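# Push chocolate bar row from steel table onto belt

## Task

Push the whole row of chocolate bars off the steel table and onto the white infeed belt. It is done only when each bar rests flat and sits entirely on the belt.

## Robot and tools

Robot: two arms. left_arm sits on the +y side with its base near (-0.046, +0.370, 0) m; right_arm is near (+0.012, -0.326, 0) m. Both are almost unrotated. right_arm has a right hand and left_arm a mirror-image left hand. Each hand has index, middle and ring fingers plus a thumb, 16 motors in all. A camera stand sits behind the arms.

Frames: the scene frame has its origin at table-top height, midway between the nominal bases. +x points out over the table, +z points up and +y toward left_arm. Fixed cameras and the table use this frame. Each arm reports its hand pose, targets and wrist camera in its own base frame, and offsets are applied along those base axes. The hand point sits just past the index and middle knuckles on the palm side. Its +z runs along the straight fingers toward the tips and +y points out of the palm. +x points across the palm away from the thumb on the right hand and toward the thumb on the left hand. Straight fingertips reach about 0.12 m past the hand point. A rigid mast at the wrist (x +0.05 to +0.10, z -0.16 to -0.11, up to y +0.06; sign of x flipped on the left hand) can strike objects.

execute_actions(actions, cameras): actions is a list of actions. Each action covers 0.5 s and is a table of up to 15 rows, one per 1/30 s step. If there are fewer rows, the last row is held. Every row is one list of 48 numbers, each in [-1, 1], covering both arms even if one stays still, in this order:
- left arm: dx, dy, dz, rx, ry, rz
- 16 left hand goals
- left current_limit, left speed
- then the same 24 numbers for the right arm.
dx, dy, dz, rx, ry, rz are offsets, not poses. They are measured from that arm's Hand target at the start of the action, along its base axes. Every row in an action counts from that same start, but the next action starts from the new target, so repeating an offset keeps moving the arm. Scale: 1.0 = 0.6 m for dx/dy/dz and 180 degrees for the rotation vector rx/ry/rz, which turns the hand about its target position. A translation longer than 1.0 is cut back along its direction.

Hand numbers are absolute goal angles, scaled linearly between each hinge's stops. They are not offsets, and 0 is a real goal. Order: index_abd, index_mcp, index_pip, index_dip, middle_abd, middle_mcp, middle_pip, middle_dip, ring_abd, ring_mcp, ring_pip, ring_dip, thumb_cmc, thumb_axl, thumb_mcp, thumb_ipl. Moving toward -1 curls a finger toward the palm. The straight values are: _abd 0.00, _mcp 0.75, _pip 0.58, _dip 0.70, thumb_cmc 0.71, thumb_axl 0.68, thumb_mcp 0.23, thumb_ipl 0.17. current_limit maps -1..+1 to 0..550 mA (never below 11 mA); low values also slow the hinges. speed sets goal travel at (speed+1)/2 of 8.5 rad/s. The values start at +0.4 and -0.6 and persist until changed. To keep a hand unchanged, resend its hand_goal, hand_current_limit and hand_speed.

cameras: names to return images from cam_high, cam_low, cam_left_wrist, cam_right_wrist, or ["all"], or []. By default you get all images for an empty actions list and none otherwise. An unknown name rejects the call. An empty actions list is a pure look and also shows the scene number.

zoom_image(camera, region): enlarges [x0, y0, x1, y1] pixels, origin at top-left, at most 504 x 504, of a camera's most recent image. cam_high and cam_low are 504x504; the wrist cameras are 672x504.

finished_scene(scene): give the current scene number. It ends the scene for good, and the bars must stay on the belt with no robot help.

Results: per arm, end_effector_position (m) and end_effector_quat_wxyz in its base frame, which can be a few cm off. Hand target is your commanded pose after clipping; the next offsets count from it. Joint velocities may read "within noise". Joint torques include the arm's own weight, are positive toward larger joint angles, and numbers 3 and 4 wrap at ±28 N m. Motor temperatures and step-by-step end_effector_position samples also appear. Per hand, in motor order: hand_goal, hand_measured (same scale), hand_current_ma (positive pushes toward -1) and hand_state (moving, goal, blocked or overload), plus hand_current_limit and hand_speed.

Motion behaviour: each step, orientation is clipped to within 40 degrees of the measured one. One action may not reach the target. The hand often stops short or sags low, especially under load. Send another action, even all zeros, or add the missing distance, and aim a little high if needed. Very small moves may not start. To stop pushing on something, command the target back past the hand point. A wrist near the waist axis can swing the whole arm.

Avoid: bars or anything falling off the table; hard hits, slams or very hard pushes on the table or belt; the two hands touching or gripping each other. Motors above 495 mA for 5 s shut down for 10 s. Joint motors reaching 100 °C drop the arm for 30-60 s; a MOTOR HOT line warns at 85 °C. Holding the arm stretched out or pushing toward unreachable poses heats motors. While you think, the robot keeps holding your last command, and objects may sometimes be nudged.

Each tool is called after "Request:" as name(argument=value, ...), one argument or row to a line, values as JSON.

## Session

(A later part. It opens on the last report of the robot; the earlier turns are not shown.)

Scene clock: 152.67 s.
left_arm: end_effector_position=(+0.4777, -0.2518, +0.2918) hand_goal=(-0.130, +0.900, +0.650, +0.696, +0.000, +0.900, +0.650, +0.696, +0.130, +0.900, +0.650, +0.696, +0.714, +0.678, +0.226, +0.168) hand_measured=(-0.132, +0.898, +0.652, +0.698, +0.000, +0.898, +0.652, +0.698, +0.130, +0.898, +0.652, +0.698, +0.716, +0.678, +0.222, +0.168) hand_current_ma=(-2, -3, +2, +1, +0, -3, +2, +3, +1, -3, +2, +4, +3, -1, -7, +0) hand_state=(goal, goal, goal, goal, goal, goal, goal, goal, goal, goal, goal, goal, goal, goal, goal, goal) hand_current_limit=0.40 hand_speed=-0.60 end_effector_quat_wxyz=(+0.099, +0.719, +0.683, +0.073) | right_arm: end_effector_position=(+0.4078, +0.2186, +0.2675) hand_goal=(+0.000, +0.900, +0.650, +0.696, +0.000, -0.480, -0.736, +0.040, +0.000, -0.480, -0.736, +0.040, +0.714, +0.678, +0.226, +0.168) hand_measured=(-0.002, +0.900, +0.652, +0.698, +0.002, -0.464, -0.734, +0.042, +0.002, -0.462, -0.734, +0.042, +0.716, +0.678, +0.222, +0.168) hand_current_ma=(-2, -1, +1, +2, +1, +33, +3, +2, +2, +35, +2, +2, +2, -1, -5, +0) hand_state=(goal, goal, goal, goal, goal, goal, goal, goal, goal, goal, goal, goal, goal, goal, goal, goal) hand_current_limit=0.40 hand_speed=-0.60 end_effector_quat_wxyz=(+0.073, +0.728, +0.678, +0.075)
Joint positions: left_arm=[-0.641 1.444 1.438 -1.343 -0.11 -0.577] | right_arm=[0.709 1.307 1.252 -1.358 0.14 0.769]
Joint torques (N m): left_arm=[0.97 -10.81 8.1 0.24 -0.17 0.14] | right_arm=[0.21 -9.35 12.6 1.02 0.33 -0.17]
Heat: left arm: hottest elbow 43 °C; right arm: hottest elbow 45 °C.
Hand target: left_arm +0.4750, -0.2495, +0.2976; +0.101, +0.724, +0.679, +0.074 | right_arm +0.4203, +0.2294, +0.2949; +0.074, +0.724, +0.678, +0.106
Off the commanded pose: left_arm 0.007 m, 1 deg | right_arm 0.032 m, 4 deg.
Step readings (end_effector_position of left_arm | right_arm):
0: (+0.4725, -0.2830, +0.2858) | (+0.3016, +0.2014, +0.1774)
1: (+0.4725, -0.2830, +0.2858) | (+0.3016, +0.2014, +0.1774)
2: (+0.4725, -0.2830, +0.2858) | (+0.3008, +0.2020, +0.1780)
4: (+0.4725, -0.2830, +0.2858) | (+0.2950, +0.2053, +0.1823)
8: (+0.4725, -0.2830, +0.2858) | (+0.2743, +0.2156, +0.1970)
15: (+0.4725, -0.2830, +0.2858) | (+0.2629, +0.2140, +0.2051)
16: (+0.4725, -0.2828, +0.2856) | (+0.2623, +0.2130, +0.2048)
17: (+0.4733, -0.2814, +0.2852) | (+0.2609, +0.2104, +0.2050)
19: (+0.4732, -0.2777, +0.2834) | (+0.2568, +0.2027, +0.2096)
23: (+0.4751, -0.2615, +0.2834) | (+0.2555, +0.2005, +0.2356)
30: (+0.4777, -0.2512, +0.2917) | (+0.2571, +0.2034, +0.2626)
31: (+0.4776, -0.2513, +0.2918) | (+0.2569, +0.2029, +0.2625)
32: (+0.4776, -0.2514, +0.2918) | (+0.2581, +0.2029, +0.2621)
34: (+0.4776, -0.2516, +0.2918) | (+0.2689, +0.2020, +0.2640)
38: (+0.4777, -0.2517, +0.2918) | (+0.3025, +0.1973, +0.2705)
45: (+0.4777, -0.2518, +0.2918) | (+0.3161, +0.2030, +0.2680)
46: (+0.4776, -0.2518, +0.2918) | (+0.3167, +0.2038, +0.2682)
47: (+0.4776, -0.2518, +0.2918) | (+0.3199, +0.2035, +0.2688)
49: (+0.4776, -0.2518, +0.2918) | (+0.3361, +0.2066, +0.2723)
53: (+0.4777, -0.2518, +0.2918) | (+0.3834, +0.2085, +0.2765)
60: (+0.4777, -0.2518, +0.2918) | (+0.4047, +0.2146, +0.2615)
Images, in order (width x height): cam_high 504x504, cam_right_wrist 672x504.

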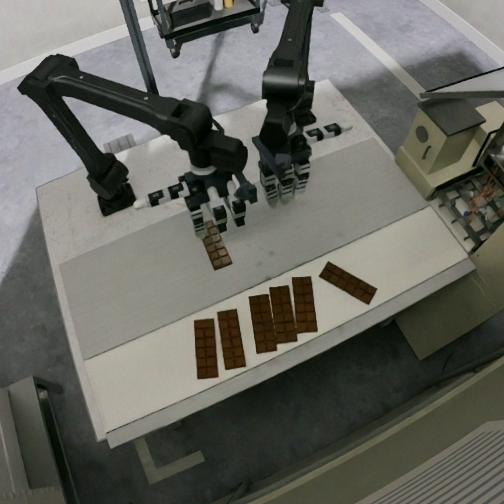

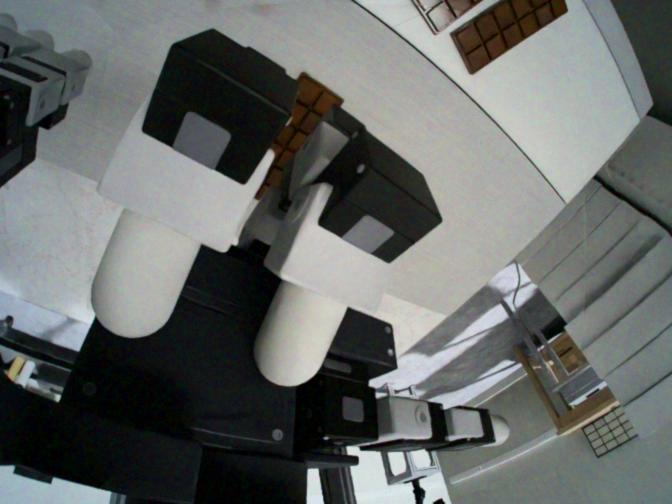

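Request:
execute_actions(
  actions=[
    [[-0.05,0.12,0.02,0,0,0,-0.13,0.90,0.65,0.696,0,0.90,0.65,0.696,0.13,0.90,0.65,0.696,0.714,0.678,0.226,0.168,0.4,-0.6,0.17,0.012,0,0,0,0,0,0.90,0.65,0.696,0,-0.48,-0.737,0.04,0,-0.48,-0.737,0.04,0.714,0.678,0.226,0.168,0.4,-0.6]],
    [[-0.05,0.12,0.02,0,0,0,-0.13,0.90,0.65,0.696,0,0.90,0.65,0.696,0.13,0.90,0.65,0.696,0.714,0.678,0.226,0.168,0.4,-0.6,0.17,0.012,-0.03,0,0,0,0,0.90,0.65,0.696,0,-0.48,-0.737,0.04,0,-0.48,-0.737,0.04,0.714,0.678,0.226,0.168,0.4,-0.6]],
  ],
  cameras=["cam_high","cam_right_wrist"],
)

Request:
zoom_image(
  camera="cam_high",
  region=[170, 230, 320, 380],
)

Scene clock: 154.80 s.
left_arm: end_effector_position=(+0.4149, -0.1077, +0.3236) hand_goal=(-0.130, +0.900, +0.650, +0.696, +0.000, +0.900, +0.650, +0.696, +0.130, +0.900, +0.650, +0.696, +0.714, +0.678, +0.226, +0.168) hand_measured=(-0.132, +0.898, +0.652, +0.698, +0.000, +0.898, +0.652, +0.698, +0.130, +0.898, +0.652, +0.698, +0.716, +0.678, +0.222, +0.168) hand_current_ma=(-2, -3, +2, +1, +0, -3, +2, +3, +0, -3, +2, +4, +3, -1, -7, +0) hand_state=(goal, goal, goal, goal, goal, goal, goal, goal, goal, goal, goal, goal, goal, goal, goal, goal) hand_current_limit=0.40 hand_speed=-0.60 end_effector_quat_wxyz=(+0.106, +0.720, +0.682, +0.075) | right_arm: end_effector_position=(+0.6157, +0.2345, +0.2429) hand_goal=(+0.000, +0.900, +0.650, +0.696, +0.000, -0.480, -0.736, +0.040, +0.000, -0.480, -0.736, +0.040, +0.714, +0.678, +0.226, +0.168) hand_measured=(-0.002, +0.900, +0.652, +0.698, +0.002, -0.464, -0.734, +0.042, +0.002, -0.464, -0.734, +0.042, +0.716, +0.678, +0.222, +0.168) hand_current_ma=(-2, +0, +1, +2, +1, +32, +2, +2, +2, +33, +1, +2, +2, -1, -5, +0) hand_state=(goal, goal, goal, goal, goal, goal, goal, goal, goal, goal, goal, goal, goal, goal, goal, goal) hand_current_limit=0.40 hand_speed=-0.60 end_effector_quat_wxyz=(+0.067, +0.730, +0.675, +0.080)
Joint positions: left_arm=[-0.387 1.104 1.216 -1.426 -0.049 -0.326] | right_arm=[0.485 1.782 1.735 -1.333 0.089 0.556]
Joint torques (N m): left_arm=[1.38 -5.13 8.23 0.38 -0.11 0.12] | right_arm=[0.62 -17.85 12.62 0.57 0.27 -0.14]
Heat: left arm: hottest elbow 43 °C; right arm: hottest elbow 45 °C.
Hand target: left_arm +0.4151, -0.1055, +0.3217; +0.101, +0.724, +0.679, +0.074 | right_arm +0.6242, +0.2439, +0.2768; +0.074, +0.724, +0.678, +0.106
Off the commanded pose: left_arm 0.003 m, 1 deg | right_arm 0.036 m, 3 deg.
Step readings (end_effector_position of left_arm | right_arm):
0: (+0.4777, -0.2518, +0.2918) | (+0.4078, +0.2187, +0.2675)
1: (+0.4773, -0.2515, +0.2914) | (+0.4080, +0.2189, +0.2676)
2: (+0.4753, -0.2500, +0.2897) | (+0.4108, +0.2199, +0.2683)
4: (+0.4663, -0.2372, +0.2843) | (+0.4268, +0.2224, +0.2726)
8: (+0.4498, -0.1964, +0.2878) | (+0.4811, +0.2215, +0.2783)
15: (+0.4456, -0.1764, +0.3141) | (+0.5091, +0.2221, +0.2578)
16: (+0.4454, -0.1768, +0.3136) | (+0.5101, +0.2232, +0.2574)
17: (+0.4447, -0.1750, +0.3114) | (+0.5139, +0.2248, +0.2578)
19: (+0.4370, -0.1641, +0.3039) | (+0.5307, +0.2324, +0.2631)
23: (+0.4215, -0.1224, +0.3029) | (+0.5816, +0.2371, +0.2671)
30: (+0.4148, -0.1051, +0.3236) | (+0.6119, +0.2310, +0.2375)
Images, in order (width x height): cam_high 504x504, cam_right_wrist 672x504.

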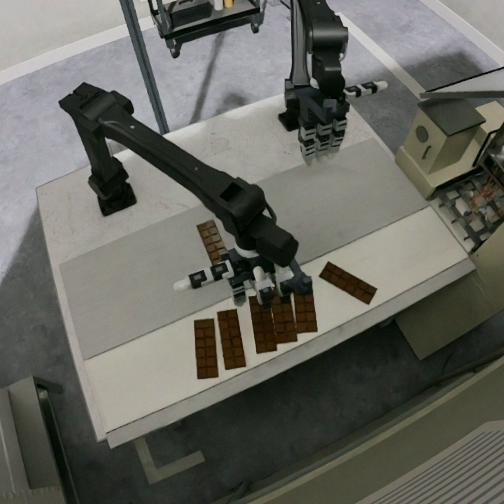

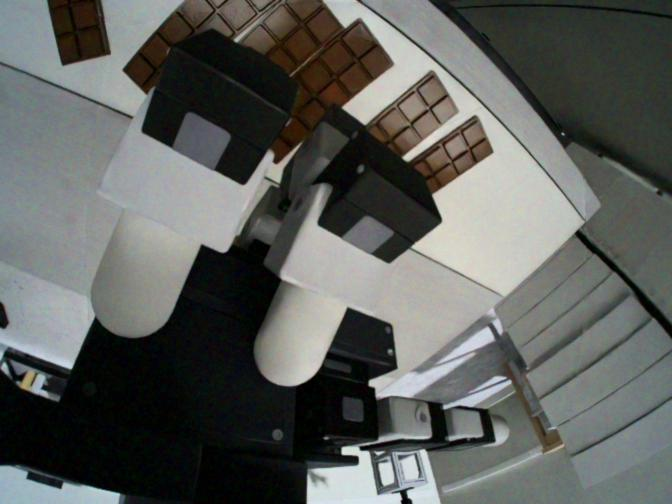

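Scaled by 3.360 from the camera's 504x504 image, which has a finer 720x720 frame.

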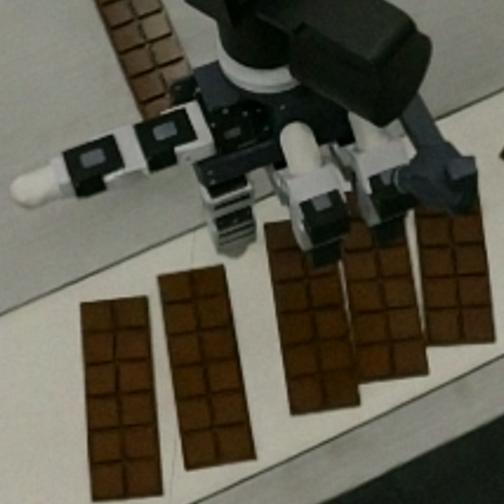

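Request:
execute_actions(
  actions=[
    [[0,0,0,0,0,0,-0.13,0.90,0.65,0.696,0,0.90,0.65,0.696,0.13,0.90,0.65,0.696,0.714,0.678,0.226,0.168,0.4,-0.6,0.03,0.005,-0.1,0,0,0,0,0.90,0.65,0.696,0,-0.48,-0.737,0.04,0,-0.48,-0.737,0.04,0.714,0.678,0.226,0.168,0.4,-0.6]],
    [[0,0,0,0,0,0,-0.13,0.90,0.65,0.696,0,0.90,0.65,0.696,0.13,0.90,0.65,0.696,0.714,0.678,0.226,0.168,0.4,-0.6,0,0,-0.035,0,0,0,0,0.90,0.65,0.696,0,-0.48,-0.737,0.04,0,-0.48,-0.737,0.04,0.714,0.678,0.226,0.168,0.4,-0.6]],
  ],
  cameras=["cam_high","cam_right_wrist"],
)

Request:
zoom_image(
  camera="cam_high",
  region=[170, 230, 320, 380],
)

Scene clock: 157.13 s.
left_arm: end_effector_position=(+0.4150, -0.1078, +0.3236) hand_goal=(-0.130, +0.900, +0.650, +0.696, +0.000, +0.900, +0.650, +0.696, +0.130, +0.900, +0.650, +0.696, +0.714, +0.678, +0.226, +0.168) hand_measured=(-0.132, +0.898, +0.652, +0.698, +0.000, +0.898, +0.652, +0.698, +0.130, +0.898, +0.652, +0.698, +0.716, +0.678, +0.222, +0.168) hand_current_ma=(-2, -3, +2, +1, +0, -3, +2, +3, +0, -3, +2, +4, +3, -1, -7, +0) hand_state=(goal, goal, goal, goal, goal, goal, goal, goal, goal, goal, goal, goal, goal, goal, goal, goal) hand_current_limit=0.40 hand_speed=-0.60 end_effector_quat_wxyz=(+0.106, +0.721, +0.681, +0.076) | right_arm: end_effector_position=(+0.6363, +0.2466, +0.1922) hand_goal=(+0.000, +0.900, +0.650, +0.696, +0.000, -0.480, -0.736, +0.040, +0.000, -0.480, -0.736, +0.040, +0.714, +0.678, +0.226, +0.168) hand_measured=(+0.000, +0.902, +0.652, +0.698, +0.002, -0.464, -0.734, +0.042, +0.002, -0.464, -0.734, +0.042, +0.716, +0.678, +0.222, +0.168) hand_current_ma=(+0, +2, +1, +2, +1, +32, +2, +2, +2, +33, +1, +2, +2, -1, -5, +0) hand_state=(goal, goal, goal, goal, goal, goal, goal, goal, goal, goal, goal, goal, goal, goal, goal, goal) hand_current_limit=0.40 hand_speed=-0.60 end_effector_quat_wxyz=(+0.071, +0.726, +0.677, +0.096)
Joint positions: left_arm=[-0.387 1.104 1.216 -1.426 -0.049 -0.324] | right_arm=[0.485 1.841 1.676 -1.183 0.086 0.546]
Joint torques (N m): left_arm=[1.44 -5.19 8.24 0.36 -0.1 0.14] | right_arm=[-0.21 -17.67 8.54 1.62 0.26 -0.15]
Heat: left arm: hottest elbow 43 °C; right arm: hottest elbow 45 °C.
Hand target: left_arm +0.4151, -0.1055, +0.3217; +0.101, +0.724, +0.679, +0.074 | right_arm +0.6421, +0.2470, +0.1956; +0.074, +0.723, +0.678, +0.106
Off the commanded pose: left_arm 0.003 m, 1 deg | right_arm 0.007 m, 1 deg.
Step readings (end_effector_position of left_arm | right_arm):
0: (+0.4150, -0.1077, +0.3236) | (+0.6157, +0.2345, +0.2429)
1: (+0.4150, -0.1077, +0.3236) | (+0.6157, +0.2345, +0.2429)
2: (+0.4150, -0.1077, +0.3236) | (+0.6165, +0.2349, +0.2431)
4: (+0.4150, -0.1077, +0.3236) | (+0.6218, +0.2379, +0.2435)
8: (+0.4150, -0.1078, +0.3236) | (+0.6331, +0.2444, +0.2360)
15: (+0.4150, -0.1078, +0.3236) | (+0.6356, +0.2461, +0.2078)
16: (+0.4150, -0.1078, +0.3236) | (+0.6357, +0.2462, +0.2058)
17: (+0.4150, -0.1078, +0.3236) | (+0.6361, +0.2464, +0.2043)
19: (+0.4150, -0.1078, +0.3236) | (+0.6369, +0.2468, +0.2012)
23: (+0.4150, -0.1078, +0.3236) | (+0.6363, +0.2466, +0.1941)
30: (+0.4150, -0.1078, +0.3236) | (+0.6362, +0.2465, +0.1922)
Images, in order (width x height): cam_high 504x504, cam_right_wrist 672x504.

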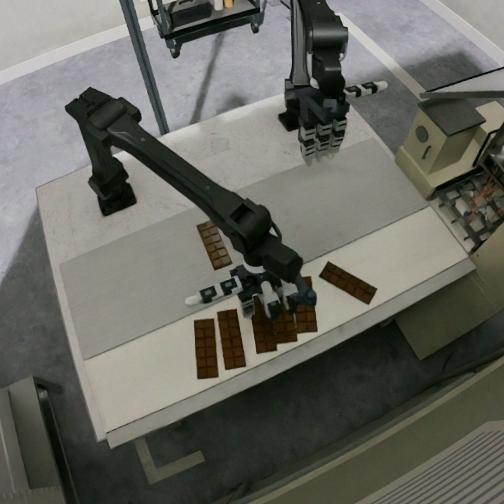

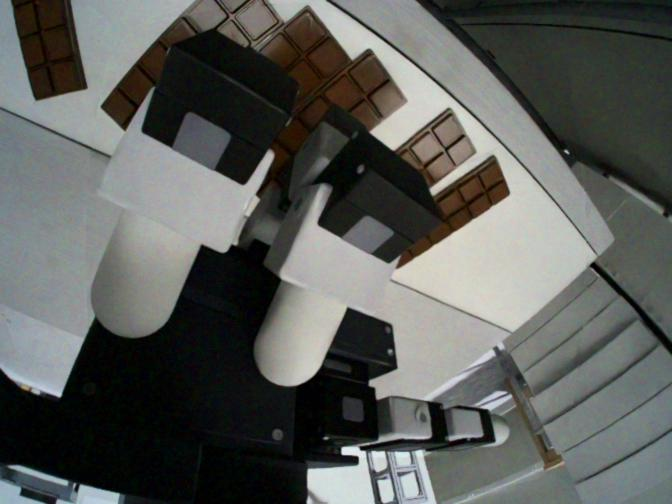

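Scaled by 3.360 from the camera's 504x504 image, which has a finer 720x720 frame.

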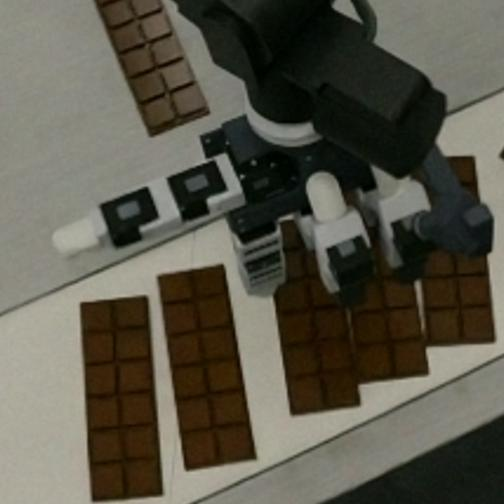

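Request:
execute_actions(
  actions=[
    [[0,0,0,0,0,0,-0.13,0.90,0.65,0.696,0,0.90,0.65,0.696,0.13,0.90,0.65,0.696,0.714,0.678,0.226,0.168,0.4,-0.6,0,-0.04,0,0,0,0,0,0.90,0.65,0.696,0,-0.48,-0.737,0.04,0,-0.48,-0.737,0.04,0.714,0.678,0.226,0.168,0.4,-0.6]],
  ],
  cameras=["cam_high"],
)

Request:
zoom_image(
  camera="cam_high",
  region=[170, 230, 320, 380],
)

Scene clock: 158.53 s.
left_arm: end_effector_position=(+0.4150, -0.1078, +0.3236) hand_goal=(-0.130, +0.900, +0.650, +0.696, +0.000, +0.900, +0.650, +0.696, +0.130, +0.900, +0.650, +0.696, +0.714, +0.678, +0.226, +0.168) hand_measured=(-0.132, +0.898, +0.652, +0.698, +0.000, +0.898, +0.652, +0.698, +0.130, +0.898, +0.652, +0.698, +0.716, +0.678, +0.222, +0.168) hand_current_ma=(-2, -3, +2, +1, +0, -3, +2, +3, +0, -3, +2, +4, +3, -1, -7, +0) hand_state=(goal, goal, goal, goal, goal, goal, goal, goal, goal, goal, goal, goal, goal, goal, goal, goal) hand_current_limit=0.40 hand_speed=-0.60 end_effector_quat_wxyz=(+0.106, +0.721, +0.681, +0.076) | right_arm: end_effector_position=(+0.6390, +0.2277, +0.1884) hand_goal=(+0.000, +0.900, +0.650, +0.696, +0.000, -0.480, -0.736, +0.040, +0.000, -0.480, -0.736, +0.040, +0.714, +0.678, +0.226, +0.168) hand_measured=(-0.010, +0.902, +0.654, +0.698, +0.002, -0.464, -0.734, +0.042, +0.002, -0.464, -0.734, +0.042, +0.716, +0.678, +0.222, +0.168) hand_current_ma=(-12, +2, +5, +3, +1, +32, +2, +2, +2, +33, +1, +2, +2, -1, -5, +0) hand_state=(goal, goal, goal, goal, goal, goal, goal, goal, goal, goal, goal, goal, goal, goal, goal, goal) hand_current_limit=0.40 hand_speed=-0.60 end_effector_quat_wxyz=(+0.069, +0.725, +0.678, +0.097)
Joint positions: left_arm=[-0.387 1.104 1.216 -1.426 -0.049 -0.324] | right_arm=[0.452 1.825 1.642 -1.161 0.074 0.511]
Joint torques (N m): left_arm=[1.38 -5.13 8.24 0.36 -0.1 0.14] | right_arm=[-0.67 -18.02 7.98 1.5 0.35 -0.15]
Heat: left arm: hottest elbow 43 °C; right arm: hottest elbow 45 °C.
Hand target: left_arm +0.4151, -0.1055, +0.3217; +0.101, +0.724, +0.679, +0.074 | right_arm +0.6423, +0.2229, +0.1957; +0.074, +0.724, +0.678, +0.106
Off the commanded pose: left_arm 0.003 m, 1 deg | right_arm 0.009 m, 1 deg.
Step readings (end_effector_position of left_arm | right_arm):
0: (+0.4150, -0.1078, +0.3236) | (+0.6363, +0.2466, +0.1922)
1: (+0.4150, -0.1078, +0.3236) | (+0.6364, +0.2463, +0.1922)
2: (+0.4150, -0.1078, +0.3236) | (+0.6365, +0.2457, +0.1913)
4: (+0.4150, -0.1078, +0.3236) | (+0.6361, +0.2439, +0.1898)
8: (+0.4150, -0.1078, +0.3236) | (+0.6371, +0.2350, +0.1894)
15: (+0.4150, -0.1078, +0.3236) | (+0.6388, +0.2276, +0.1883)
Images, in order (width x height): cam_high 504x504.

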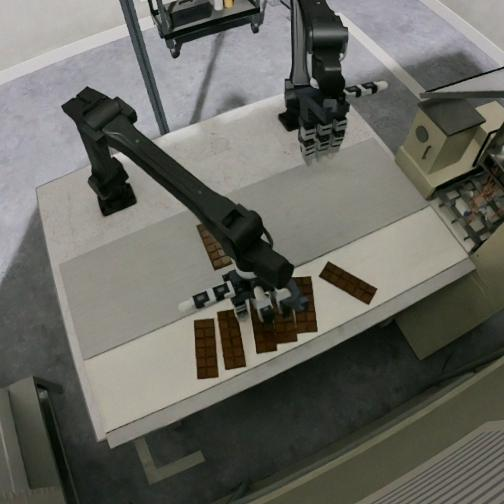

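Scaled by 3.360 from the camera's 504x504 image, which has a finer 720x720 frame.

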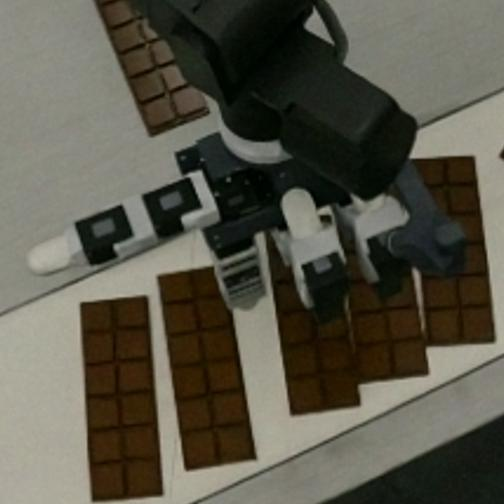

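Request:
execute_actions(
  actions=[
    [[0,0,0,0,0,0,-0.13,0.90,0.65,0.696,0,0.90,0.65,0.696,0.13,0.90,0.65,0.696,0.714,0.678,0.226,0.168,0.4,-0.6,0,0.003,-0.025,0,0,0,0,0.90,0.65,0.696,0,-0.48,-0.737,0.04,0,-0.48,-0.737,0.04,0.714,0.678,0.226,0.168,0.4,-0.6]],
    [[0,0,0,0,0,0,-0.13,0.90,0.65,0.696,0,0.90,0.65,0.696,0.13,0.90,0.65,0.696,0.714,0.678,0.226,0.168,0.4,-0.6,0,-0.03,0,0,0,0,0,0.90,0.65,0.696,0,-0.48,-0.737,0.04,0,-0.48,-0.737,0.04,0.714,0.678,0.226,0.168,0.4,-0.6]],
  ],
  cameras=["cam_high"],
)

Request:
zoom_image(
  camera="cam_high",
  region=[170, 230, 320, 380],
)

Scene clock: 160.63 s.
left_arm: end_effector_position=(+0.4150, -0.1078, +0.3236) hand_goal=(-0.130, +0.900, +0.650, +0.696, +0.000, +0.900, +0.650, +0.696, +0.130, +0.900, +0.650, +0.696, +0.714, +0.678, +0.226, +0.168) hand_measured=(-0.132, +0.898, +0.652, +0.698, +0.000, +0.898, +0.652, +0.698, +0.130, +0.898, +0.652, +0.698, +0.716, +0.678, +0.222, +0.168) hand_current_ma=(-2, -3, +2, +1, +0, -3, +2, +3, +0, -3, +2, +4, +3, -1, -7, +0) hand_state=(goal, goal, goal, goal, goal, goal, goal, goal, goal, goal, goal, goal, goal, goal, goal, goal) hand_current_limit=0.40 hand_speed=-0.60 end_effector_quat_wxyz=(+0.106, +0.721, +0.681, +0.076) | right_arm: end_effector_position=(+0.6384, +0.2209, +0.1889) hand_goal=(+0.000, +0.900, +0.650, +0.696, +0.000, -0.480, -0.736, +0.040, +0.000, -0.480, -0.736, +0.040, +0.714, +0.678, +0.226, +0.168) hand_measured=(-0.040, +0.912, +0.662, +0.702, +0.002, -0.464, -0.734, +0.042, +0.002, -0.464, -0.734, +0.042, +0.716, +0.678, +0.222, +0.168) hand_current_ma=(-82, +23, +20, +7, +1, +32, +2, +2, +2, +33, +1, +2, +2, -1, -5, +0) hand_state=(blocked, goal, goal, goal, goal, goal, goal, goal, goal, goal, goal, goal, goal, goal, goal, goal) hand_current_limit=0.40 hand_speed=-0.60 end_effector_quat_wxyz=(+0.069, +0.721, +0.680, +0.113)
Joint positions: left_arm=[-0.387 1.104 1.216 -1.426 -0.049 -0.324] | right_arm=[0.438 1.798 1.597 -1.112 0.061 0.49]
Joint torques (N m): left_arm=[1.44 -5.19 8.24 0.35 -0.1 0.14] | right_arm=[-1.67 -16.44 7.21 1.42 0.64 -0.2]
Heat: left arm: hottest elbow 43 °C; right arm: hottest elbow 45 °C.
Hand target: left_arm +0.4151, -0.1055, +0.3217; +0.101, +0.724, +0.679, +0.074 | right_arm +0.6422, +0.2067, +0.1806; +0.074, +0.723, +0.678, +0.106
Off the commanded pose: left_arm 0.003 m, 1 deg | right_arm 0.017 m, 1 deg.
Step readings (end_effector_position of left_arm | right_arm):
0: (+0.4150, -0.1078, +0.3236) | (+0.6390, +0.2277, +0.1884)
1: (+0.4150, -0.1078, +0.3236) | (+0.6389, +0.2277, +0.1882)
2: (+0.4150, -0.1078, +0.3236) | (+0.6390, +0.2277, +0.1877)
4: (+0.4150, -0.1078, +0.3236) | (+0.6392, +0.2275, +0.1879)
8: (+0.4150, -0.1078, +0.3236) | (+0.6391, +0.2273, +0.1883)
15: (+0.4150, -0.1078, +0.3236) | (+0.6395, +0.2273, +0.1888)
16: (+0.4150, -0.1078, +0.3236) | (+0.6395, +0.2274, +0.1886)
17: (+0.4150, -0.1078, +0.3236) | (+0.6394, +0.2269, +0.1885)
19: (+0.4150, -0.1078, +0.3236) | (+0.6387, +0.2260, +0.1891)
23: (+0.4150, -0.1078, +0.3236) | (+0.6383, +0.2218, +0.1891)
30: (+0.4150, -0.1078, +0.3236) | (+0.6384, +0.2208, +0.1889)
Images, in order (width x height): cam_high 504x504.

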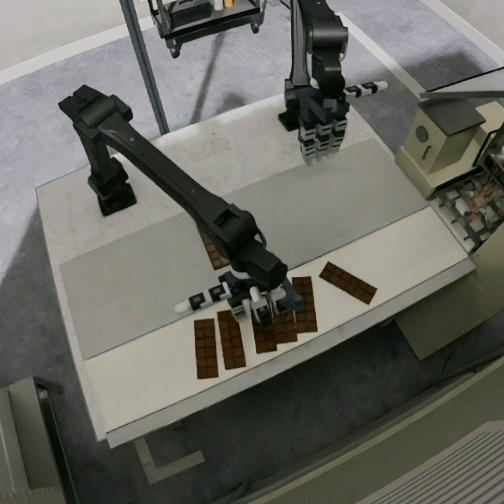

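Scaled by 3.360 from the camera's 504x504 image, which has a finer 720x720 frame.

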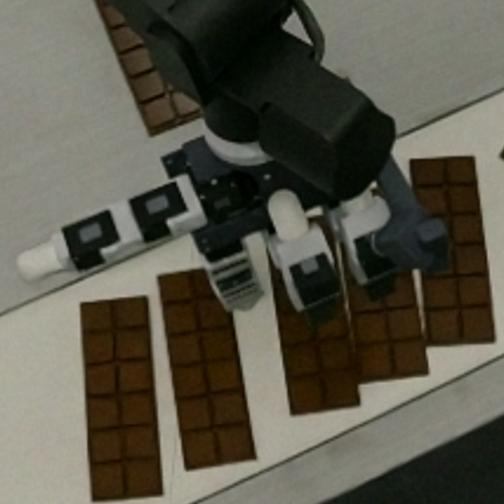

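Request:
execute_actions(
  actions=[
    [[0,0,0,0,0,0,-0.13,0.90,0.65,0.696,0,0.90,0.65,0.696,0.13,0.90,0.65,0.696,0.714,0.678,0.226,0.168,0.4,-0.6,0,-0.03,0.01,0,0,0,0,0.90,0.65,0.696,0,-0.48,-0.737,0.04,0,-0.48,-0.737,0.04,0.714,0.678,0.226,0.168,0.4,-0.6]],
    [[0,0,0,0,0,0,-0.13,0.90,0.65,0.696,0,0.90,0.65,0.696,0.13,0.90,0.65,0.696,0.714,0.678,0.226,0.168,0.4,-0.6,0,-0.03,0,0,0,0,0,0.90,0.65,0.696,0,-0.48,-0.737,0.04,0,-0.48,-0.737,0.04,0.714,0.678,0.226,0.168,0.4,-0.6]],
  ],
  cameras=["cam_high"],
)

Request:
zoom_image(
  camera="cam_high",
  region=[170, 230, 320, 380],
)

Scene clock: 162.47 s.
left_arm: end_effector_position=(+0.4150, -0.1078, +0.3236) hand_goal=(-0.130, +0.900, +0.650, +0.696, +0.000, +0.900, +0.650, +0.696, +0.130, +0.900, +0.650, +0.696, +0.714, +0.678, +0.226, +0.168) hand_measured=(-0.132, +0.898, +0.652, +0.698, +0.000, +0.898, +0.652, +0.698, +0.130, +0.898, +0.652, +0.698, +0.716, +0.678, +0.222, +0.168) hand_current_ma=(-2, -3, +2, +1, +0, -3, +2, +3, +0, -3, +2, +4, +3, -1, -7, +0) hand_state=(goal, goal, goal, goal, goal, goal, goal, goal, goal, goal, goal, goal, goal, goal, goal, goal) hand_current_limit=0.40 hand_speed=-0.60 end_effector_quat_wxyz=(+0.106, +0.721, +0.681, +0.076) | right_arm: end_effector_position=(+0.6396, +0.1847, +0.1883) hand_goal=(+0.000, +0.900, +0.650, +0.696, +0.000, -0.480, -0.736, +0.040, +0.000, -0.480, -0.736, +0.040, +0.714, +0.678, +0.226, +0.168) hand_measured=(-0.052, +0.908, +0.656, +0.700, +0.002, -0.464, -0.734, +0.042, +0.002, -0.464, -0.734, +0.042, +0.716, +0.678, +0.222, +0.168) hand_current_ma=(-115, +11, +8, +5, +1, +32, +2, +2, +2, +33, +1, +2, +2, -1, -5, +0) hand_state=(blocked, goal, goal, goal, goal, goal, goal, goal, goal, goal, goal, goal, goal, goal, goal, goal) hand_current_limit=0.40 hand_speed=-0.60 end_effector_quat_wxyz=(+0.066, +0.722, +0.680, +0.110)
Joint positions: left_arm=[-0.387 1.104 1.216 -1.426 -0.049 -0.324] | right_arm=[0.377 1.767 1.555 -1.106 0.042 0.433]
Joint torques (N m): left_arm=[1.38 -5.19 8.24 0.36 -0.1 0.14] | right_arm=[-1.26 -16.5 7.47 1.29 0.78 -0.24]
Heat: left arm: hottest elbow 43 °C; right arm: hottest elbow 45 °C.
Hand target: left_arm +0.4151, -0.1055, +0.3217; +0.101, +0.724, +0.679, +0.074 | right_arm +0.6422, +0.1708, +0.1866; +0.074, +0.724, +0.678, +0.106
Off the commanded pose: left_arm 0.003 m, 1 deg | right_arm 0.014 m, 1 deg.
Step readings (end_effector_position of left_arm | right_arm):
0: (+0.4150, -0.1078, +0.3236) | (+0.6385, +0.2210, +0.1890)
1: (+0.4150, -0.1078, +0.3236) | (+0.6386, +0.2208, +0.1892)
2: (+0.4150, -0.1078, +0.3236) | (+0.6383, +0.2207, +0.1891)
4: (+0.4150, -0.1078, +0.3236) | (+0.6377, +0.2194, +0.1893)
8: (+0.4150, -0.1078, +0.3236) | (+0.6378, +0.2105, +0.1889)
15: (+0.4150, -0.1078, +0.3236) | (+0.6396, +0.2035, +0.1889)
16: (+0.4150, -0.1078, +0.3236) | (+0.6397, +0.2036, +0.1889)
17: (+0.4150, -0.1078, +0.3236) | (+0.6395, +0.2032, +0.1887)
19: (+0.4150, -0.1078, +0.3236) | (+0.6386, +0.2022, +0.1889)
23: (+0.4150, -0.1078, +0.3236) | (+0.6377, +0.1930, +0.1884)
30: (+0.4150, -0.1078, +0.3236) | (+0.6395, +0.1845, +0.1883)
Images, in order (width x height): cam_high 504x504.

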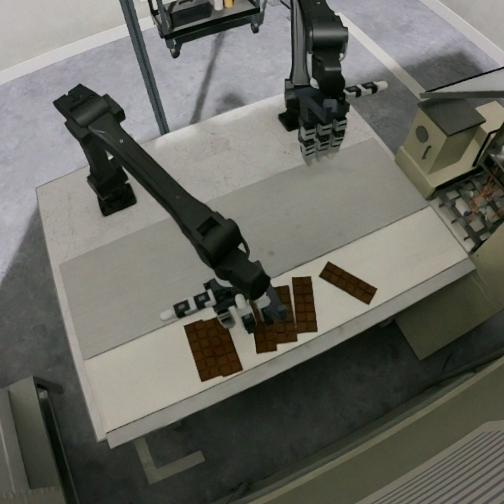

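Scaled by 3.360 from the camera's 504x504 image, which has a finer 720x720 frame.

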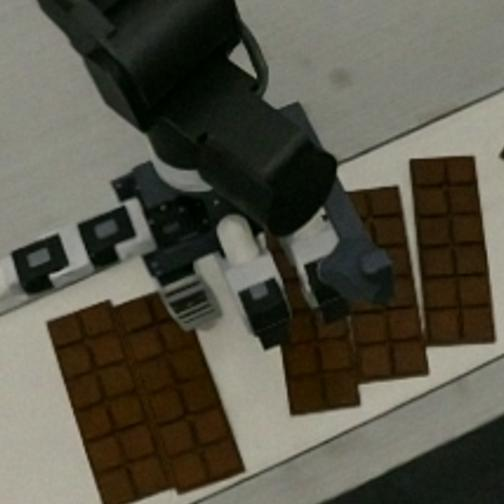

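Request:
execute_actions(
  actions=[
    [[0,0,0,0,0,0,-0.13,0.90,0.65,0.696,0,0.90,0.65,0.696,0.13,0.90,0.65,0.696,0.714,0.678,0.226,0.168,0.4,-0.6,0,0.03,0.12,0,0,0,0,0.90,0.65,0.696,0,-0.48,-0.737,0.04,0,-0.48,-0.737,0.04,0.714,0.678,0.226,0.168,0.4,-0.6]],
    [[0,0,0,0,0,0,-0.13,0.90,0.65,0.696,0,0.90,0.65,0.696,0.13,0.90,0.65,0.696,0.714,0.678,0.226,0.168,0.4,-0.6,-0.13,0,0.02,0,0,0,0,0.90,0.65,0.696,0,-0.48,-0.737,0.04,0,-0.48,-0.737,0.04,0.714,0.678,0.226,0.168,0.4,-0.6]],
    [[0,0,0,0,0,0,-0.13,0.90,0.65,0.696,0,0.90,0.65,0.696,0.13,0.90,0.65,0.696,0.714,0.678,0.226,0.168,0.4,-0.6,-0.18,0.02,0,0,0,0,-0.13,0.90,0.65,0.696,0,0.90,0.65,0.696,0.13,0.90,0.65,0.696,0.714,0.678,0.226,0.168,0.4,-0.6]],
    [[0,0,0,0,0,0,-0.13,0.90,0.65,0.696,0,0.90,0.65,0.696,0.13,0.90,0.65,0.696,0.714,0.678,0.226,0.168,0.4,-0.6,-0.18,0.02,0,0,0,0,-0.13,0.90,0.65,0.696,0,0.90,0.65,0.696,0.13,0.90,0.65,0.696,0.714,0.678,0.226,0.168,0.4,-0.6]],
    [[0,0,0,0,0,0,-0.13,0.90,0.65,0.696,0,0.90,0.65,0.696,0.13,0.90,0.65,0.696,0.714,0.678,0.226,0.168,0.4,-0.6,-0.14,0.0,-0.03,0,0,0,-0.13,0.90,0.65,0.696,0,0.90,0.65,0.696,0.13,0.90,0.65,0.696,0.714,0.678,0.226,0.168,0.4,-0.6]],
  ],
  cameras=["cam_high","cam_right_wrist"],
)

Request:
zoom_image(
  camera="cam_high",
  region=[160, 260, 300, 400],
)

Request:
zoom_image(
  camera="cam_high",
  region=[140, 150, 260, 270],
)

Scene clock: 167.53 s.
left_arm: end_effector_position=(+0.4150, -0.1078, +0.3236) hand_goal=(-0.130, +0.900, +0.650, +0.696, +0.000, +0.900, +0.650, +0.696, +0.130, +0.900, +0.650, +0.696, +0.714, +0.678, +0.226, +0.168) hand_measured=(-0.132, +0.898, +0.652, +0.698, +0.000, +0.898, +0.652, +0.698, +0.130, +0.898, +0.652, +0.698, +0.716, +0.678, +0.222, +0.168) hand_current_ma=(-2, -3, +2, +1, +0, -3, +2, +3, +0, -3, +2, +4, +3, -1, -7, +0) hand_state=(goal, goal, goal, goal, goal, goal, goal, goal, goal, goal, goal, goal, goal, goal, goal, goal) hand_current_limit=0.40 hand_speed=-0.60 end_effector_quat_wxyz=(+0.106, +0.721, +0.681, +0.076) | right_arm: end_effector_position=(+0.2672, +0.2128, +0.2492) hand_goal=(-0.130, +0.900, +0.650, +0.696, +0.000, +0.900, +0.650, +0.696, +0.130, +0.900, +0.650, +0.696, +0.714, +0.678, +0.226, +0.168) hand_measured=(-0.128, +0.898, +0.650, +0.698, +0.002, +0.898, +0.648, +0.694, +0.128, +0.898, +0.648, +0.694, +0.716, +0.678, +0.222, +0.168) hand_current_ma=(+2, -1, +0, +2, +1, -1, -3, -2, -2, -1, -2, -2, +1, -1, -5, +0) hand_state=(goal, goal, goal, goal, goal, goal, goal, goal, goal, goal, goal, goal, goal, goal, goal, goal) hand_current_limit=0.40 hand_speed=-0.60 end_effector_quat_wxyz=(+0.073, +0.722, +0.680, +0.105)
Joint positions: left_arm=[-0.387 1.104 1.216 -1.426 -0.049 -0.324] | right_arm=[1.026 1.018 0.97 -1.357 0.197 1.07]
Joint torques (N m): left_arm=[1.38 -5.13 8.24 0.36 -0.1 0.14] | right_arm=[1.2 -5.01 8.77 0.39 0.51 0.09]
Heat: left arm: hottest elbow 43 °C; right arm: hottest elbow 44 °C.
Hand target: left_arm +0.4151, -0.1055, +0.3217; +0.101, +0.724, +0.679, +0.074 | right_arm +0.2642, +0.2126, +0.2528; +0.074, +0.724, +0.678, +0.106
Off the commanded pose: left_arm 0.003 m, 1 deg | right_arm 0.005 m, 0 deg.
Step readings (end_effector_position of left_arm | right_arm):
0: (+0.4150, -0.1078, +0.3236) | (+0.6396, +0.1847, +0.1883)
1: (+0.4150, -0.1078, +0.3236) | (+0.6396, +0.1847, +0.1886)
2: (+0.4150, -0.1078, +0.3236) | (+0.6388, +0.1843, +0.1888)
4: (+0.4150, -0.1078, +0.3236) | (+0.6339, +0.1807, +0.1907)
8: (+0.4150, -0.1078, +0.3236) | (+0.6297, +0.1778, +0.2024)
15: (+0.4150, -0.1078, +0.3236) | (+0.6345, +0.1797, +0.2248)
16: (+0.4150, -0.1078, +0.3236) | (+0.6343, +0.1801, +0.2254)
17: (+0.4150, -0.1078, +0.3236) | (+0.6326, +0.1806, +0.2266)
19: (+0.4150, -0.1078, +0.3236) | (+0.6197, +0.1790, +0.2262)
23: (+0.4150, -0.1078, +0.3236) | (+0.5844, +0.1824, +0.2367)
30: (+0.4150, -0.1078, +0.3236) | (+0.5670, +0.1911, +0.2738)
31: (+0.4150, -0.1078, +0.3236) | (+0.5661, +0.1904, +0.2741)
32: (+0.4150, -0.1078, +0.3236) | (+0.5612, +0.1901, +0.2716)
34: (+0.4150, -0.1078, +0.3236) | (+0.5395, +0.1851, +0.2604)
38: (+0.4150, -0.1078, +0.3236) | (+0.4850, +0.1912, +0.2435)
45: (+0.4150, -0.1078, +0.3236) | (+0.4588, +0.2043, +0.2672)
46: (+0.4150, -0.1078, +0.3236) | (+0.4579, +0.2028, +0.2686)
47: (+0.4150, -0.1078, +0.3236) | (+0.4535, +0.2029, +0.2680)
49: (+0.4150, -0.1078, +0.3236) | (+0.4344, +0.1994, +0.2620)
53: (+0.4150, -0.1078, +0.3236) | (+0.3799, +0.2076, +0.2523)
60: (+0.4150, -0.1078, +0.3236) | (+0.3535, +0.2156, +0.2690)
61: (+0.4150, -0.1078, +0.3236) | (+0.3527, +0.2145, +0.2688)
62: (+0.4150, -0.1078, +0.3236) | (+0.3490, +0.2147, +0.2670)
64: (+0.4150, -0.1078, +0.3236) | (+0.3332, +0.2124, +0.2586)
68: (+0.4150, -0.1078, +0.3236) | (+0.2885, +0.2148, +0.2430)
75: (+0.4150, -0.1078, +0.3236) | (+0.2695, +0.2155, +0.2493)
Images, in order (width x height): cam_high 504x504, cam_right_wrist 672x504.

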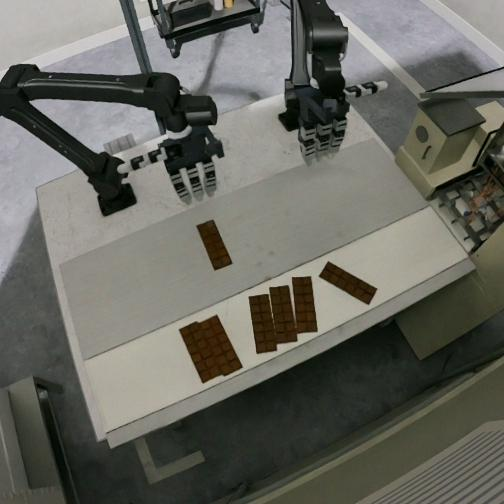

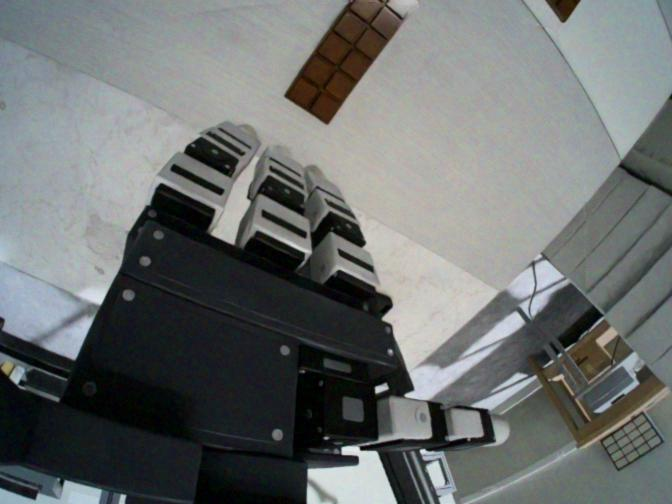

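Scaled by 3.600 from the camera's 504x504 image, which has a finer 720x720 frame.

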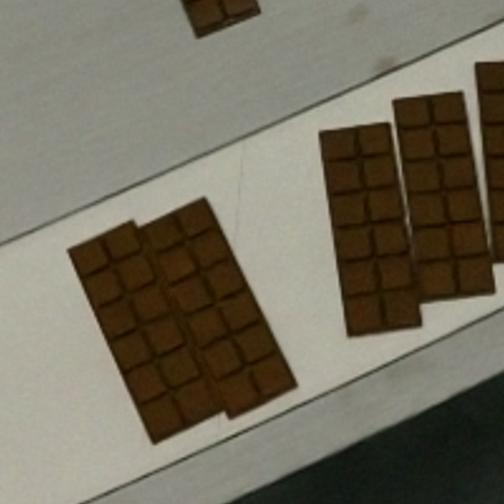

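Scaled by 4.200 from the camera's 504x504 image, which has a finer 720x720 frame.

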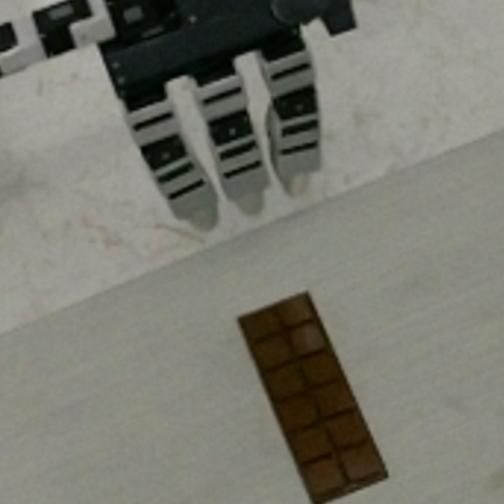

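Request:
execute_actions(
  actions=[
    [[0,0,0,0,0,0,-0.13,0.90,0.65,0.696,0,0.90,0.65,0.696,0.13,0.90,0.65,0.696,0.714,0.678,0.226,0.168,0.4,-0.6,0,-0.034,-0.07,0,0,0,-0.13,0.90,0.65,0.696,0,0.90,0.65,0.696,0.13,0.90,0.65,0.696,0.714,0.678,0.226,0.168,0.4,-0.6]],
    [[0,0,0,0,0,0,-0.13,0.90,0.65,0.696,0,0.90,0.65,0.696,0.13,0.90,0.65,0.696,0.714,0.678,0.226,0.168,0.4,-0.6,0,0,-0.045,0,0,0,-0.13,0.90,0.65,0.696,0,0.90,0.65,0.696,0.13,0.90,0.65,0.696,0.714,0.678,0.226,0.168,0.4,-0.6]],
  ],
  cameras=["cam_high","cam_right_wrist"],
)

Request:
zoom_image(
  camera="cam_high",
  region=[140, 150, 260, 270],
)

Scene clock: 169.77 s.
left_arm: end_effector_position=(+0.4150, -0.1078, +0.3236) hand_goal=(-0.130, +0.900, +0.650, +0.696, +0.000, +0.900, +0.650, +0.696, +0.130, +0.900, +0.650, +0.696, +0.714, +0.678, +0.226, +0.168) hand_measured=(-0.132, +0.898, +0.652, +0.698, +0.000, +0.898, +0.652, +0.698, +0.130, +0.898, +0.652, +0.698, +0.716, +0.678, +0.222, +0.168) hand_current_ma=(-2, -3, +2, +1, +0, -3, +2, +3, +0, -3, +2, +4, +3, -1, -7, +0) hand_state=(goal, goal, goal, goal, goal, goal, goal, goal, goal, goal, goal, goal, goal, goal, goal, goal) hand_current_limit=0.40 hand_speed=-0.60 end_effector_quat_wxyz=(+0.106, +0.721, +0.681, +0.076) | right_arm: end_effector_position=(+0.2596, +0.1893, +0.1821) hand_goal=(-0.130, +0.900, +0.650, +0.696, +0.000, +0.900, +0.650, +0.696, +0.130, +0.900, +0.650, +0.696, +0.714, +0.678, +0.226, +0.168) hand_measured=(-0.128, +0.898, +0.650, +0.698, +0.002, +0.898, +0.648, +0.694, +0.128, +0.898, +0.648, +0.694, +0.716, +0.678, +0.222, +0.168) hand_current_ma=(+2, -1, +0, +2, +1, -1, -3, -2, -2, -1, -2, -2, +1, -1, -5, +0) hand_state=(goal, goal, goal, goal, goal, goal, goal, goal, goal, goal, goal, goal, goal, goal, goal, goal) hand_current_limit=0.40 hand_speed=-0.60 end_effector_quat_wxyz=(+0.075, +0.724, +0.678, +0.099)
Joint positions: left_arm=[-0.387 1.104 1.216 -1.426 -0.049 -0.324] | right_arm=[1.005 0.982 0.772 -1.204 0.195 1.055]
Joint torques (N m): left_arm=[1.38 -5.13 8.24 0.36 -0.1 0.14] | right_arm=[-0.5 -3.31 8.44 1.32 0.32 -0.15]
Heat: left arm: hottest elbow 43 °C; right arm: hottest elbow 44 °C.
Hand target: left_arm +0.4151, -0.1055, +0.3217; +0.101, +0.724, +0.679, +0.074 | right_arm +0.2642, +0.1922, +0.1836; +0.074, +0.724, +0.678, +0.106
Off the commanded pose: left_arm 0.003 m, 1 deg | right_arm 0.006 m, 1 deg.
Step readings (end_effector_position of left_arm | right_arm):
0: (+0.4150, -0.1078, +0.3236) | (+0.2671, +0.2128, +0.2492)
1: (+0.4150, -0.1078, +0.3236) | (+0.2670, +0.2125, +0.2487)
2: (+0.4150, -0.1078, +0.3236) | (+0.2665, +0.2118, +0.2465)
4: (+0.4150, -0.1078, +0.3236) | (+0.2645, +0.2072, +0.2358)
8: (+0.4150, -0.1078, +0.3236) | (+0.2580, +0.1912, +0.2090)
15: (+0.4150, -0.1078, +0.3236) | (+0.2597, +0.1893, +0.2035)
16: (+0.4150, -0.1078, +0.3236) | (+0.2598, +0.1895, +0.2037)
17: (+0.4150, -0.1078, +0.3236) | (+0.2602, +0.1900, +0.2030)
19: (+0.4150, -0.1078, +0.3236) | (+0.2612, +0.1916, +0.1987)
23: (+0.4150, -0.1078, +0.3236) | (+0.2592, +0.1887, +0.1854)
30: (+0.4150, -0.1078, +0.3236) | (+0.2594, +0.1890, +0.1820)
Images, in order (width x height): cam_high 504x504, cam_right_wrist 672x504.

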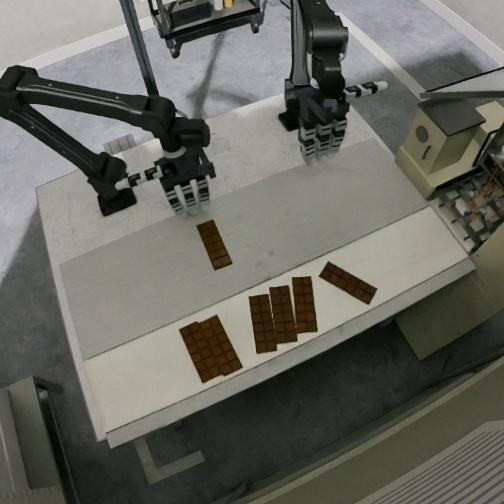

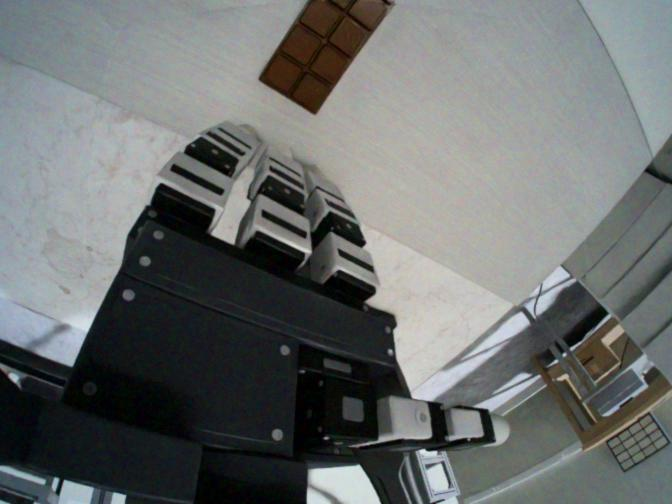

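Scaled by 4.200 from the camera's 504x504 image, which has a finer 720x720 frame.

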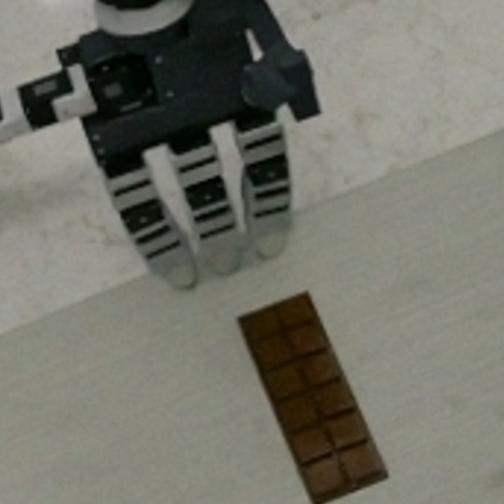

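Request:
execute_actions(
  actions=[],
)

Scene clock: 172.23 s.
left_arm: end_effector_position=(+0.4150, -0.1078, +0.3236) hand_goal=(-0.130, +0.900, +0.650, +0.696, +0.000, +0.900, +0.650, +0.696, +0.130, +0.900, +0.650, +0.696, +0.714, +0.678, +0.226, +0.168) hand_measured=(-0.132, +0.898, +0.652, +0.698, +0.000, +0.898, +0.652, +0.698, +0.130, +0.898, +0.652, +0.698, +0.716, +0.678, +0.222, +0.168) hand_current_ma=(-2, -3, +2, +1, +0, -3, +2, +3, +0, -3, +2, +4, +3, -1, -7, +0) hand_state=(goal, goal, goal, goal, goal, goal, goal, goal, goal, goal, goal, goal, goal, goal, goal, goal) hand_current_limit=0.40 hand_speed=-0.60 end_effector_quat_wxyz=(+0.106, +0.721, +0.681, +0.076) | right_arm: end_effector_position=(+0.2596, +0.1893, +0.1821) hand_goal=(-0.130, +0.900, +0.650, +0.696, +0.000, +0.900, +0.650, +0.696, +0.130, +0.900, +0.650, +0.696, +0.714, +0.678, +0.226, +0.168) hand_measured=(-0.128, +0.898, +0.650, +0.698, +0.002, +0.898, +0.648, +0.694, +0.128, +0.898, +0.648, +0.694, +0.716, +0.678, +0.222, +0.168) hand_current_ma=(+2, -1, +0, +2, +1, -1, -3, -2, -2, -1, -2, -2, +1, -1, -5, +0) hand_state=(goal, goal, goal, goal, goal, goal, goal, goal, goal, goal, goal, goal, goal, goal, goal, goal) hand_current_limit=0.40 hand_speed=-0.60 end_effector_quat_wxyz=(+0.075, +0.724, +0.678, +0.099)
Joint positions: left_arm=[-0.387 1.104 1.216 -1.426 -0.049 -0.324] | right_arm=[1.005 0.982 0.772 -1.204 0.195 1.055]
Joint velocities: within noise
Joint torques (N m): left_arm=[1.38 -5.13 8.24 0.38 -0.1 0.14] | right_arm=[-0.38 -3.31 8.46 1.22 0.32 -0.15]
Motor temperatures (°C): left_arm=[31 36 43 30 33 32] | right_arm=[34 36 44 30 32 31]
Heat: left arm: hottest elbow 43 °C; right arm: hottest elbow 44 °C.
Hand target: left_arm +0.4151, -0.1055, +0.3217; +0.101, +0.724, +0.679, +0.074 | right_arm +0.2642, +0.1922, +0.1836; +0.074, +0.724, +0.678, +0.106
Off the commanded pose: left_arm 0.003 m, 1 deg | right_arm 0.006 m, 1 deg.

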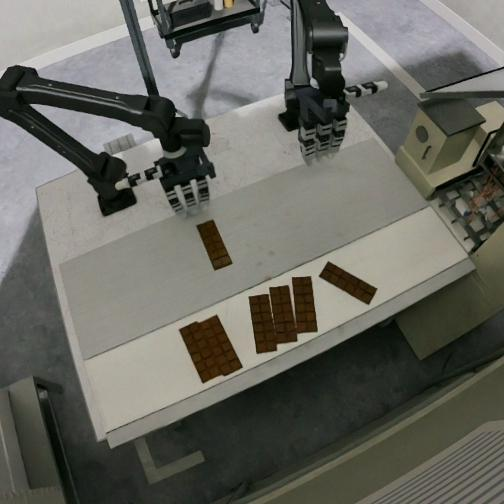

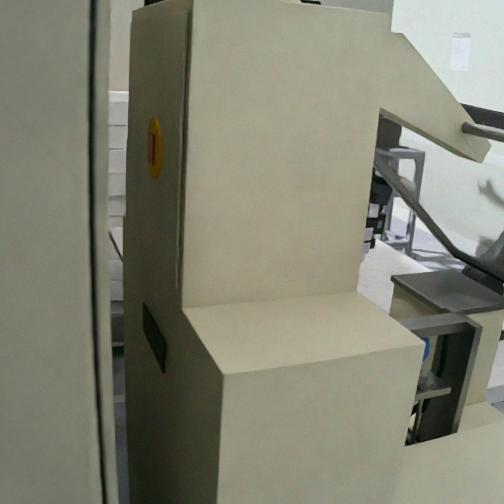

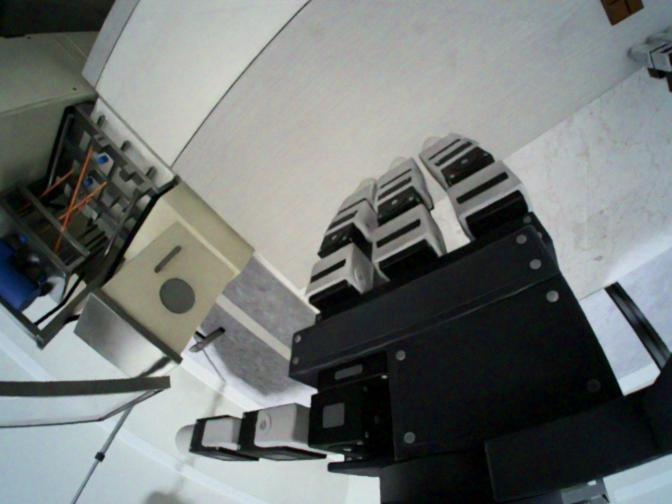

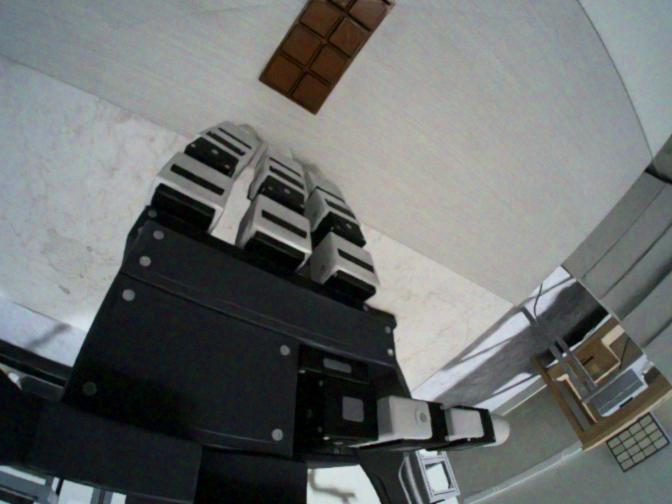

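Request:
execute_actions(
  actions=[
    [[0,0,0,0,0,0,-0.13,0.90,0.65,0.696,0,0.90,0.65,0.696,0.13,0.90,0.65,0.696,0.714,0.678,0.226,0.168,0.4,-0.6,0.06,0,-0.01,0,0,0,-0.13,0.90,0.65,0.696,0,0.90,0.65,0.696,0.13,0.90,0.65,0.696,0.714,0.678,0.226,0.168,0.4,-0.6]],
    [[0,0,0,0,0,0,-0.13,0.90,0.65,0.696,0,0.90,0.65,0.696,0.13,0.90,0.65,0.696,0.714,0.678,0.226,0.168,0.4,-0.6,0.05,0,0,0,0,0,-0.13,0.90,0.65,0.696,0,0.90,0.65,0.696,0.13,0.90,0.65,0.696,0.714,0.678,0.226,0.168,0.4,-0.6]],
  ],
  cameras=["cam_high"],
)

Request:
zoom_image(
  camera="cam_high",
  region=[140, 180, 280, 320],
)

Scene clock: 174.83 s.
left_arm: end_effector_position=(+0.4150, -0.1078, +0.3236) hand_goal=(-0.130, +0.900, +0.650, +0.696, +0.000, +0.900, +0.650, +0.696, +0.130, +0.900, +0.650, +0.696, +0.714, +0.678, +0.226, +0.168) hand_measured=(-0.132, +0.898, +0.652, +0.698, +0.000, +0.898, +0.652, +0.698, +0.130, +0.898, +0.652, +0.698, +0.716, +0.678, +0.222, +0.168) hand_current_ma=(-2, -3, +2, +1, +0, -3, +2, +3, +0, -3, +2, +4, +3, -1, -7, +0) hand_state=(goal, goal, goal, goal, goal, goal, goal, goal, goal, goal, goal, goal, goal, goal, goal, goal) hand_current_limit=0.40 hand_speed=-0.60 end_effector_quat_wxyz=(+0.106, +0.721, +0.681, +0.076) | right_arm: end_effector_position=(+0.3073, +0.1861, +0.1723) hand_goal=(-0.130, +0.900, +0.650, +0.696, +0.000, +0.900, +0.650, +0.696, +0.130, +0.900, +0.650, +0.696, +0.714, +0.678, +0.226, +0.168) hand_measured=(-0.132, +0.952, +0.688, +0.716, -0.002, +0.962, +0.698, +0.720, +0.134, +0.934, +0.672, +0.706, +0.716, +0.678, +0.222, +0.168) hand_current_ma=(-1, +147, +92, +41, -1, +189, +122, +52, +4, +87, +43, +17, +1, -1, -5, +0) hand_state=(goal, blocked, blocked, blocked, goal, blocked, blocked, blocked, goal, blocked, blocked, goal, goal, goal, goal, goal) hand_current_limit=0.40 hand_speed=-0.60 end_effector_quat_wxyz=(+0.061, +0.721, +0.685, +0.088)
Joint positions: left_arm=[-0.387 1.104 1.216 -1.426 -0.049 -0.324] | right_arm=[0.834 1.068 0.812 -1.147 0.133 0.874]
Joint torques (N m): left_arm=[1.38 -5.13 8.25 0.36 -0.1 0.14] | right_arm=[-1.61 -1.79 9.96 2.43 1.42 -0.18]
Heat: left arm: hottest elbow 43 °C; right arm: hottest elbow 44 °C.
Hand target: left_arm +0.4151, -0.1055, +0.3217; +0.101, +0.724, +0.679, +0.074 | right_arm +0.3302, +0.1922, +0.1777; +0.074, +0.724, +0.678, +0.106
Off the commanded pose: left_arm 0.003 m, 1 deg | right_arm 0.024 m, 3 deg.
Step readings (end_effector_position of left_arm | right_arm):
0: (+0.4150, -0.1078, +0.3236) | (+0.2596, +0.1893, +0.1821)
1: (+0.4150, -0.1078, +0.3236) | (+0.2598, +0.1893, +0.1822)
2: (+0.4150, -0.1078, +0.3236) | (+0.2618, +0.1888, +0.1818)
4: (+0.4150, -0.1078, +0.3236) | (+0.2682, +0.1881, +0.1793)
8: (+0.4150, -0.1078, +0.3236) | (+0.2839, +0.1823, +0.1757)
15: (+0.4150, -0.1078, +0.3236) | (+0.2866, +0.1839, +0.1755)
16: (+0.4150, -0.1078, +0.3236) | (+0.2869, +0.1843, +0.1757)
17: (+0.4150, -0.1078, +0.3236) | (+0.2879, +0.1847, +0.1754)
19: (+0.4150, -0.1078, +0.3236) | (+0.2928, +0.1838, +0.1743)
23: (+0.4150, -0.1078, +0.3236) | (+0.3034, +0.1830, +0.1725)
30: (+0.4150, -0.1078, +0.3236) | (+0.3067, +0.1853, +0.1723)
Images, in order (width x height): cam_high 504x504.

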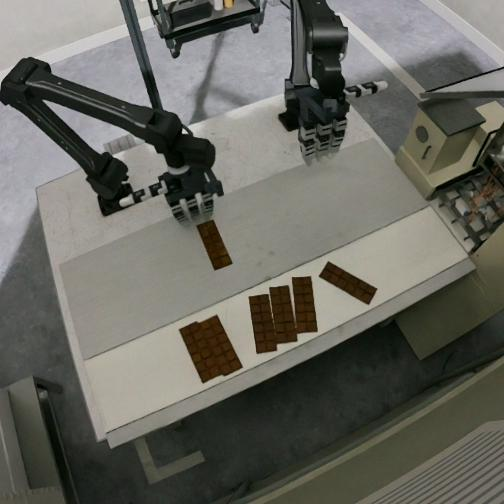

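Scaled by 3.600 from the camera's 504x504 image, which has a finer 720x720 frame.

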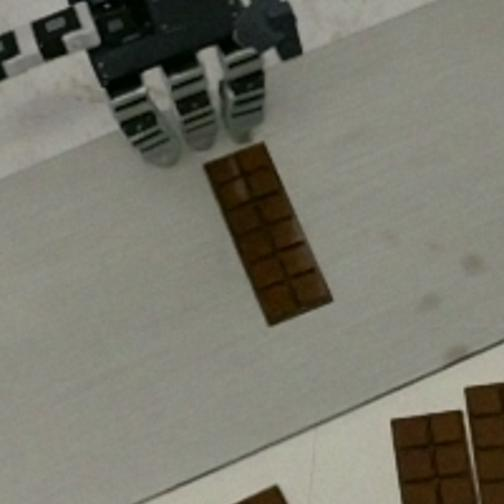

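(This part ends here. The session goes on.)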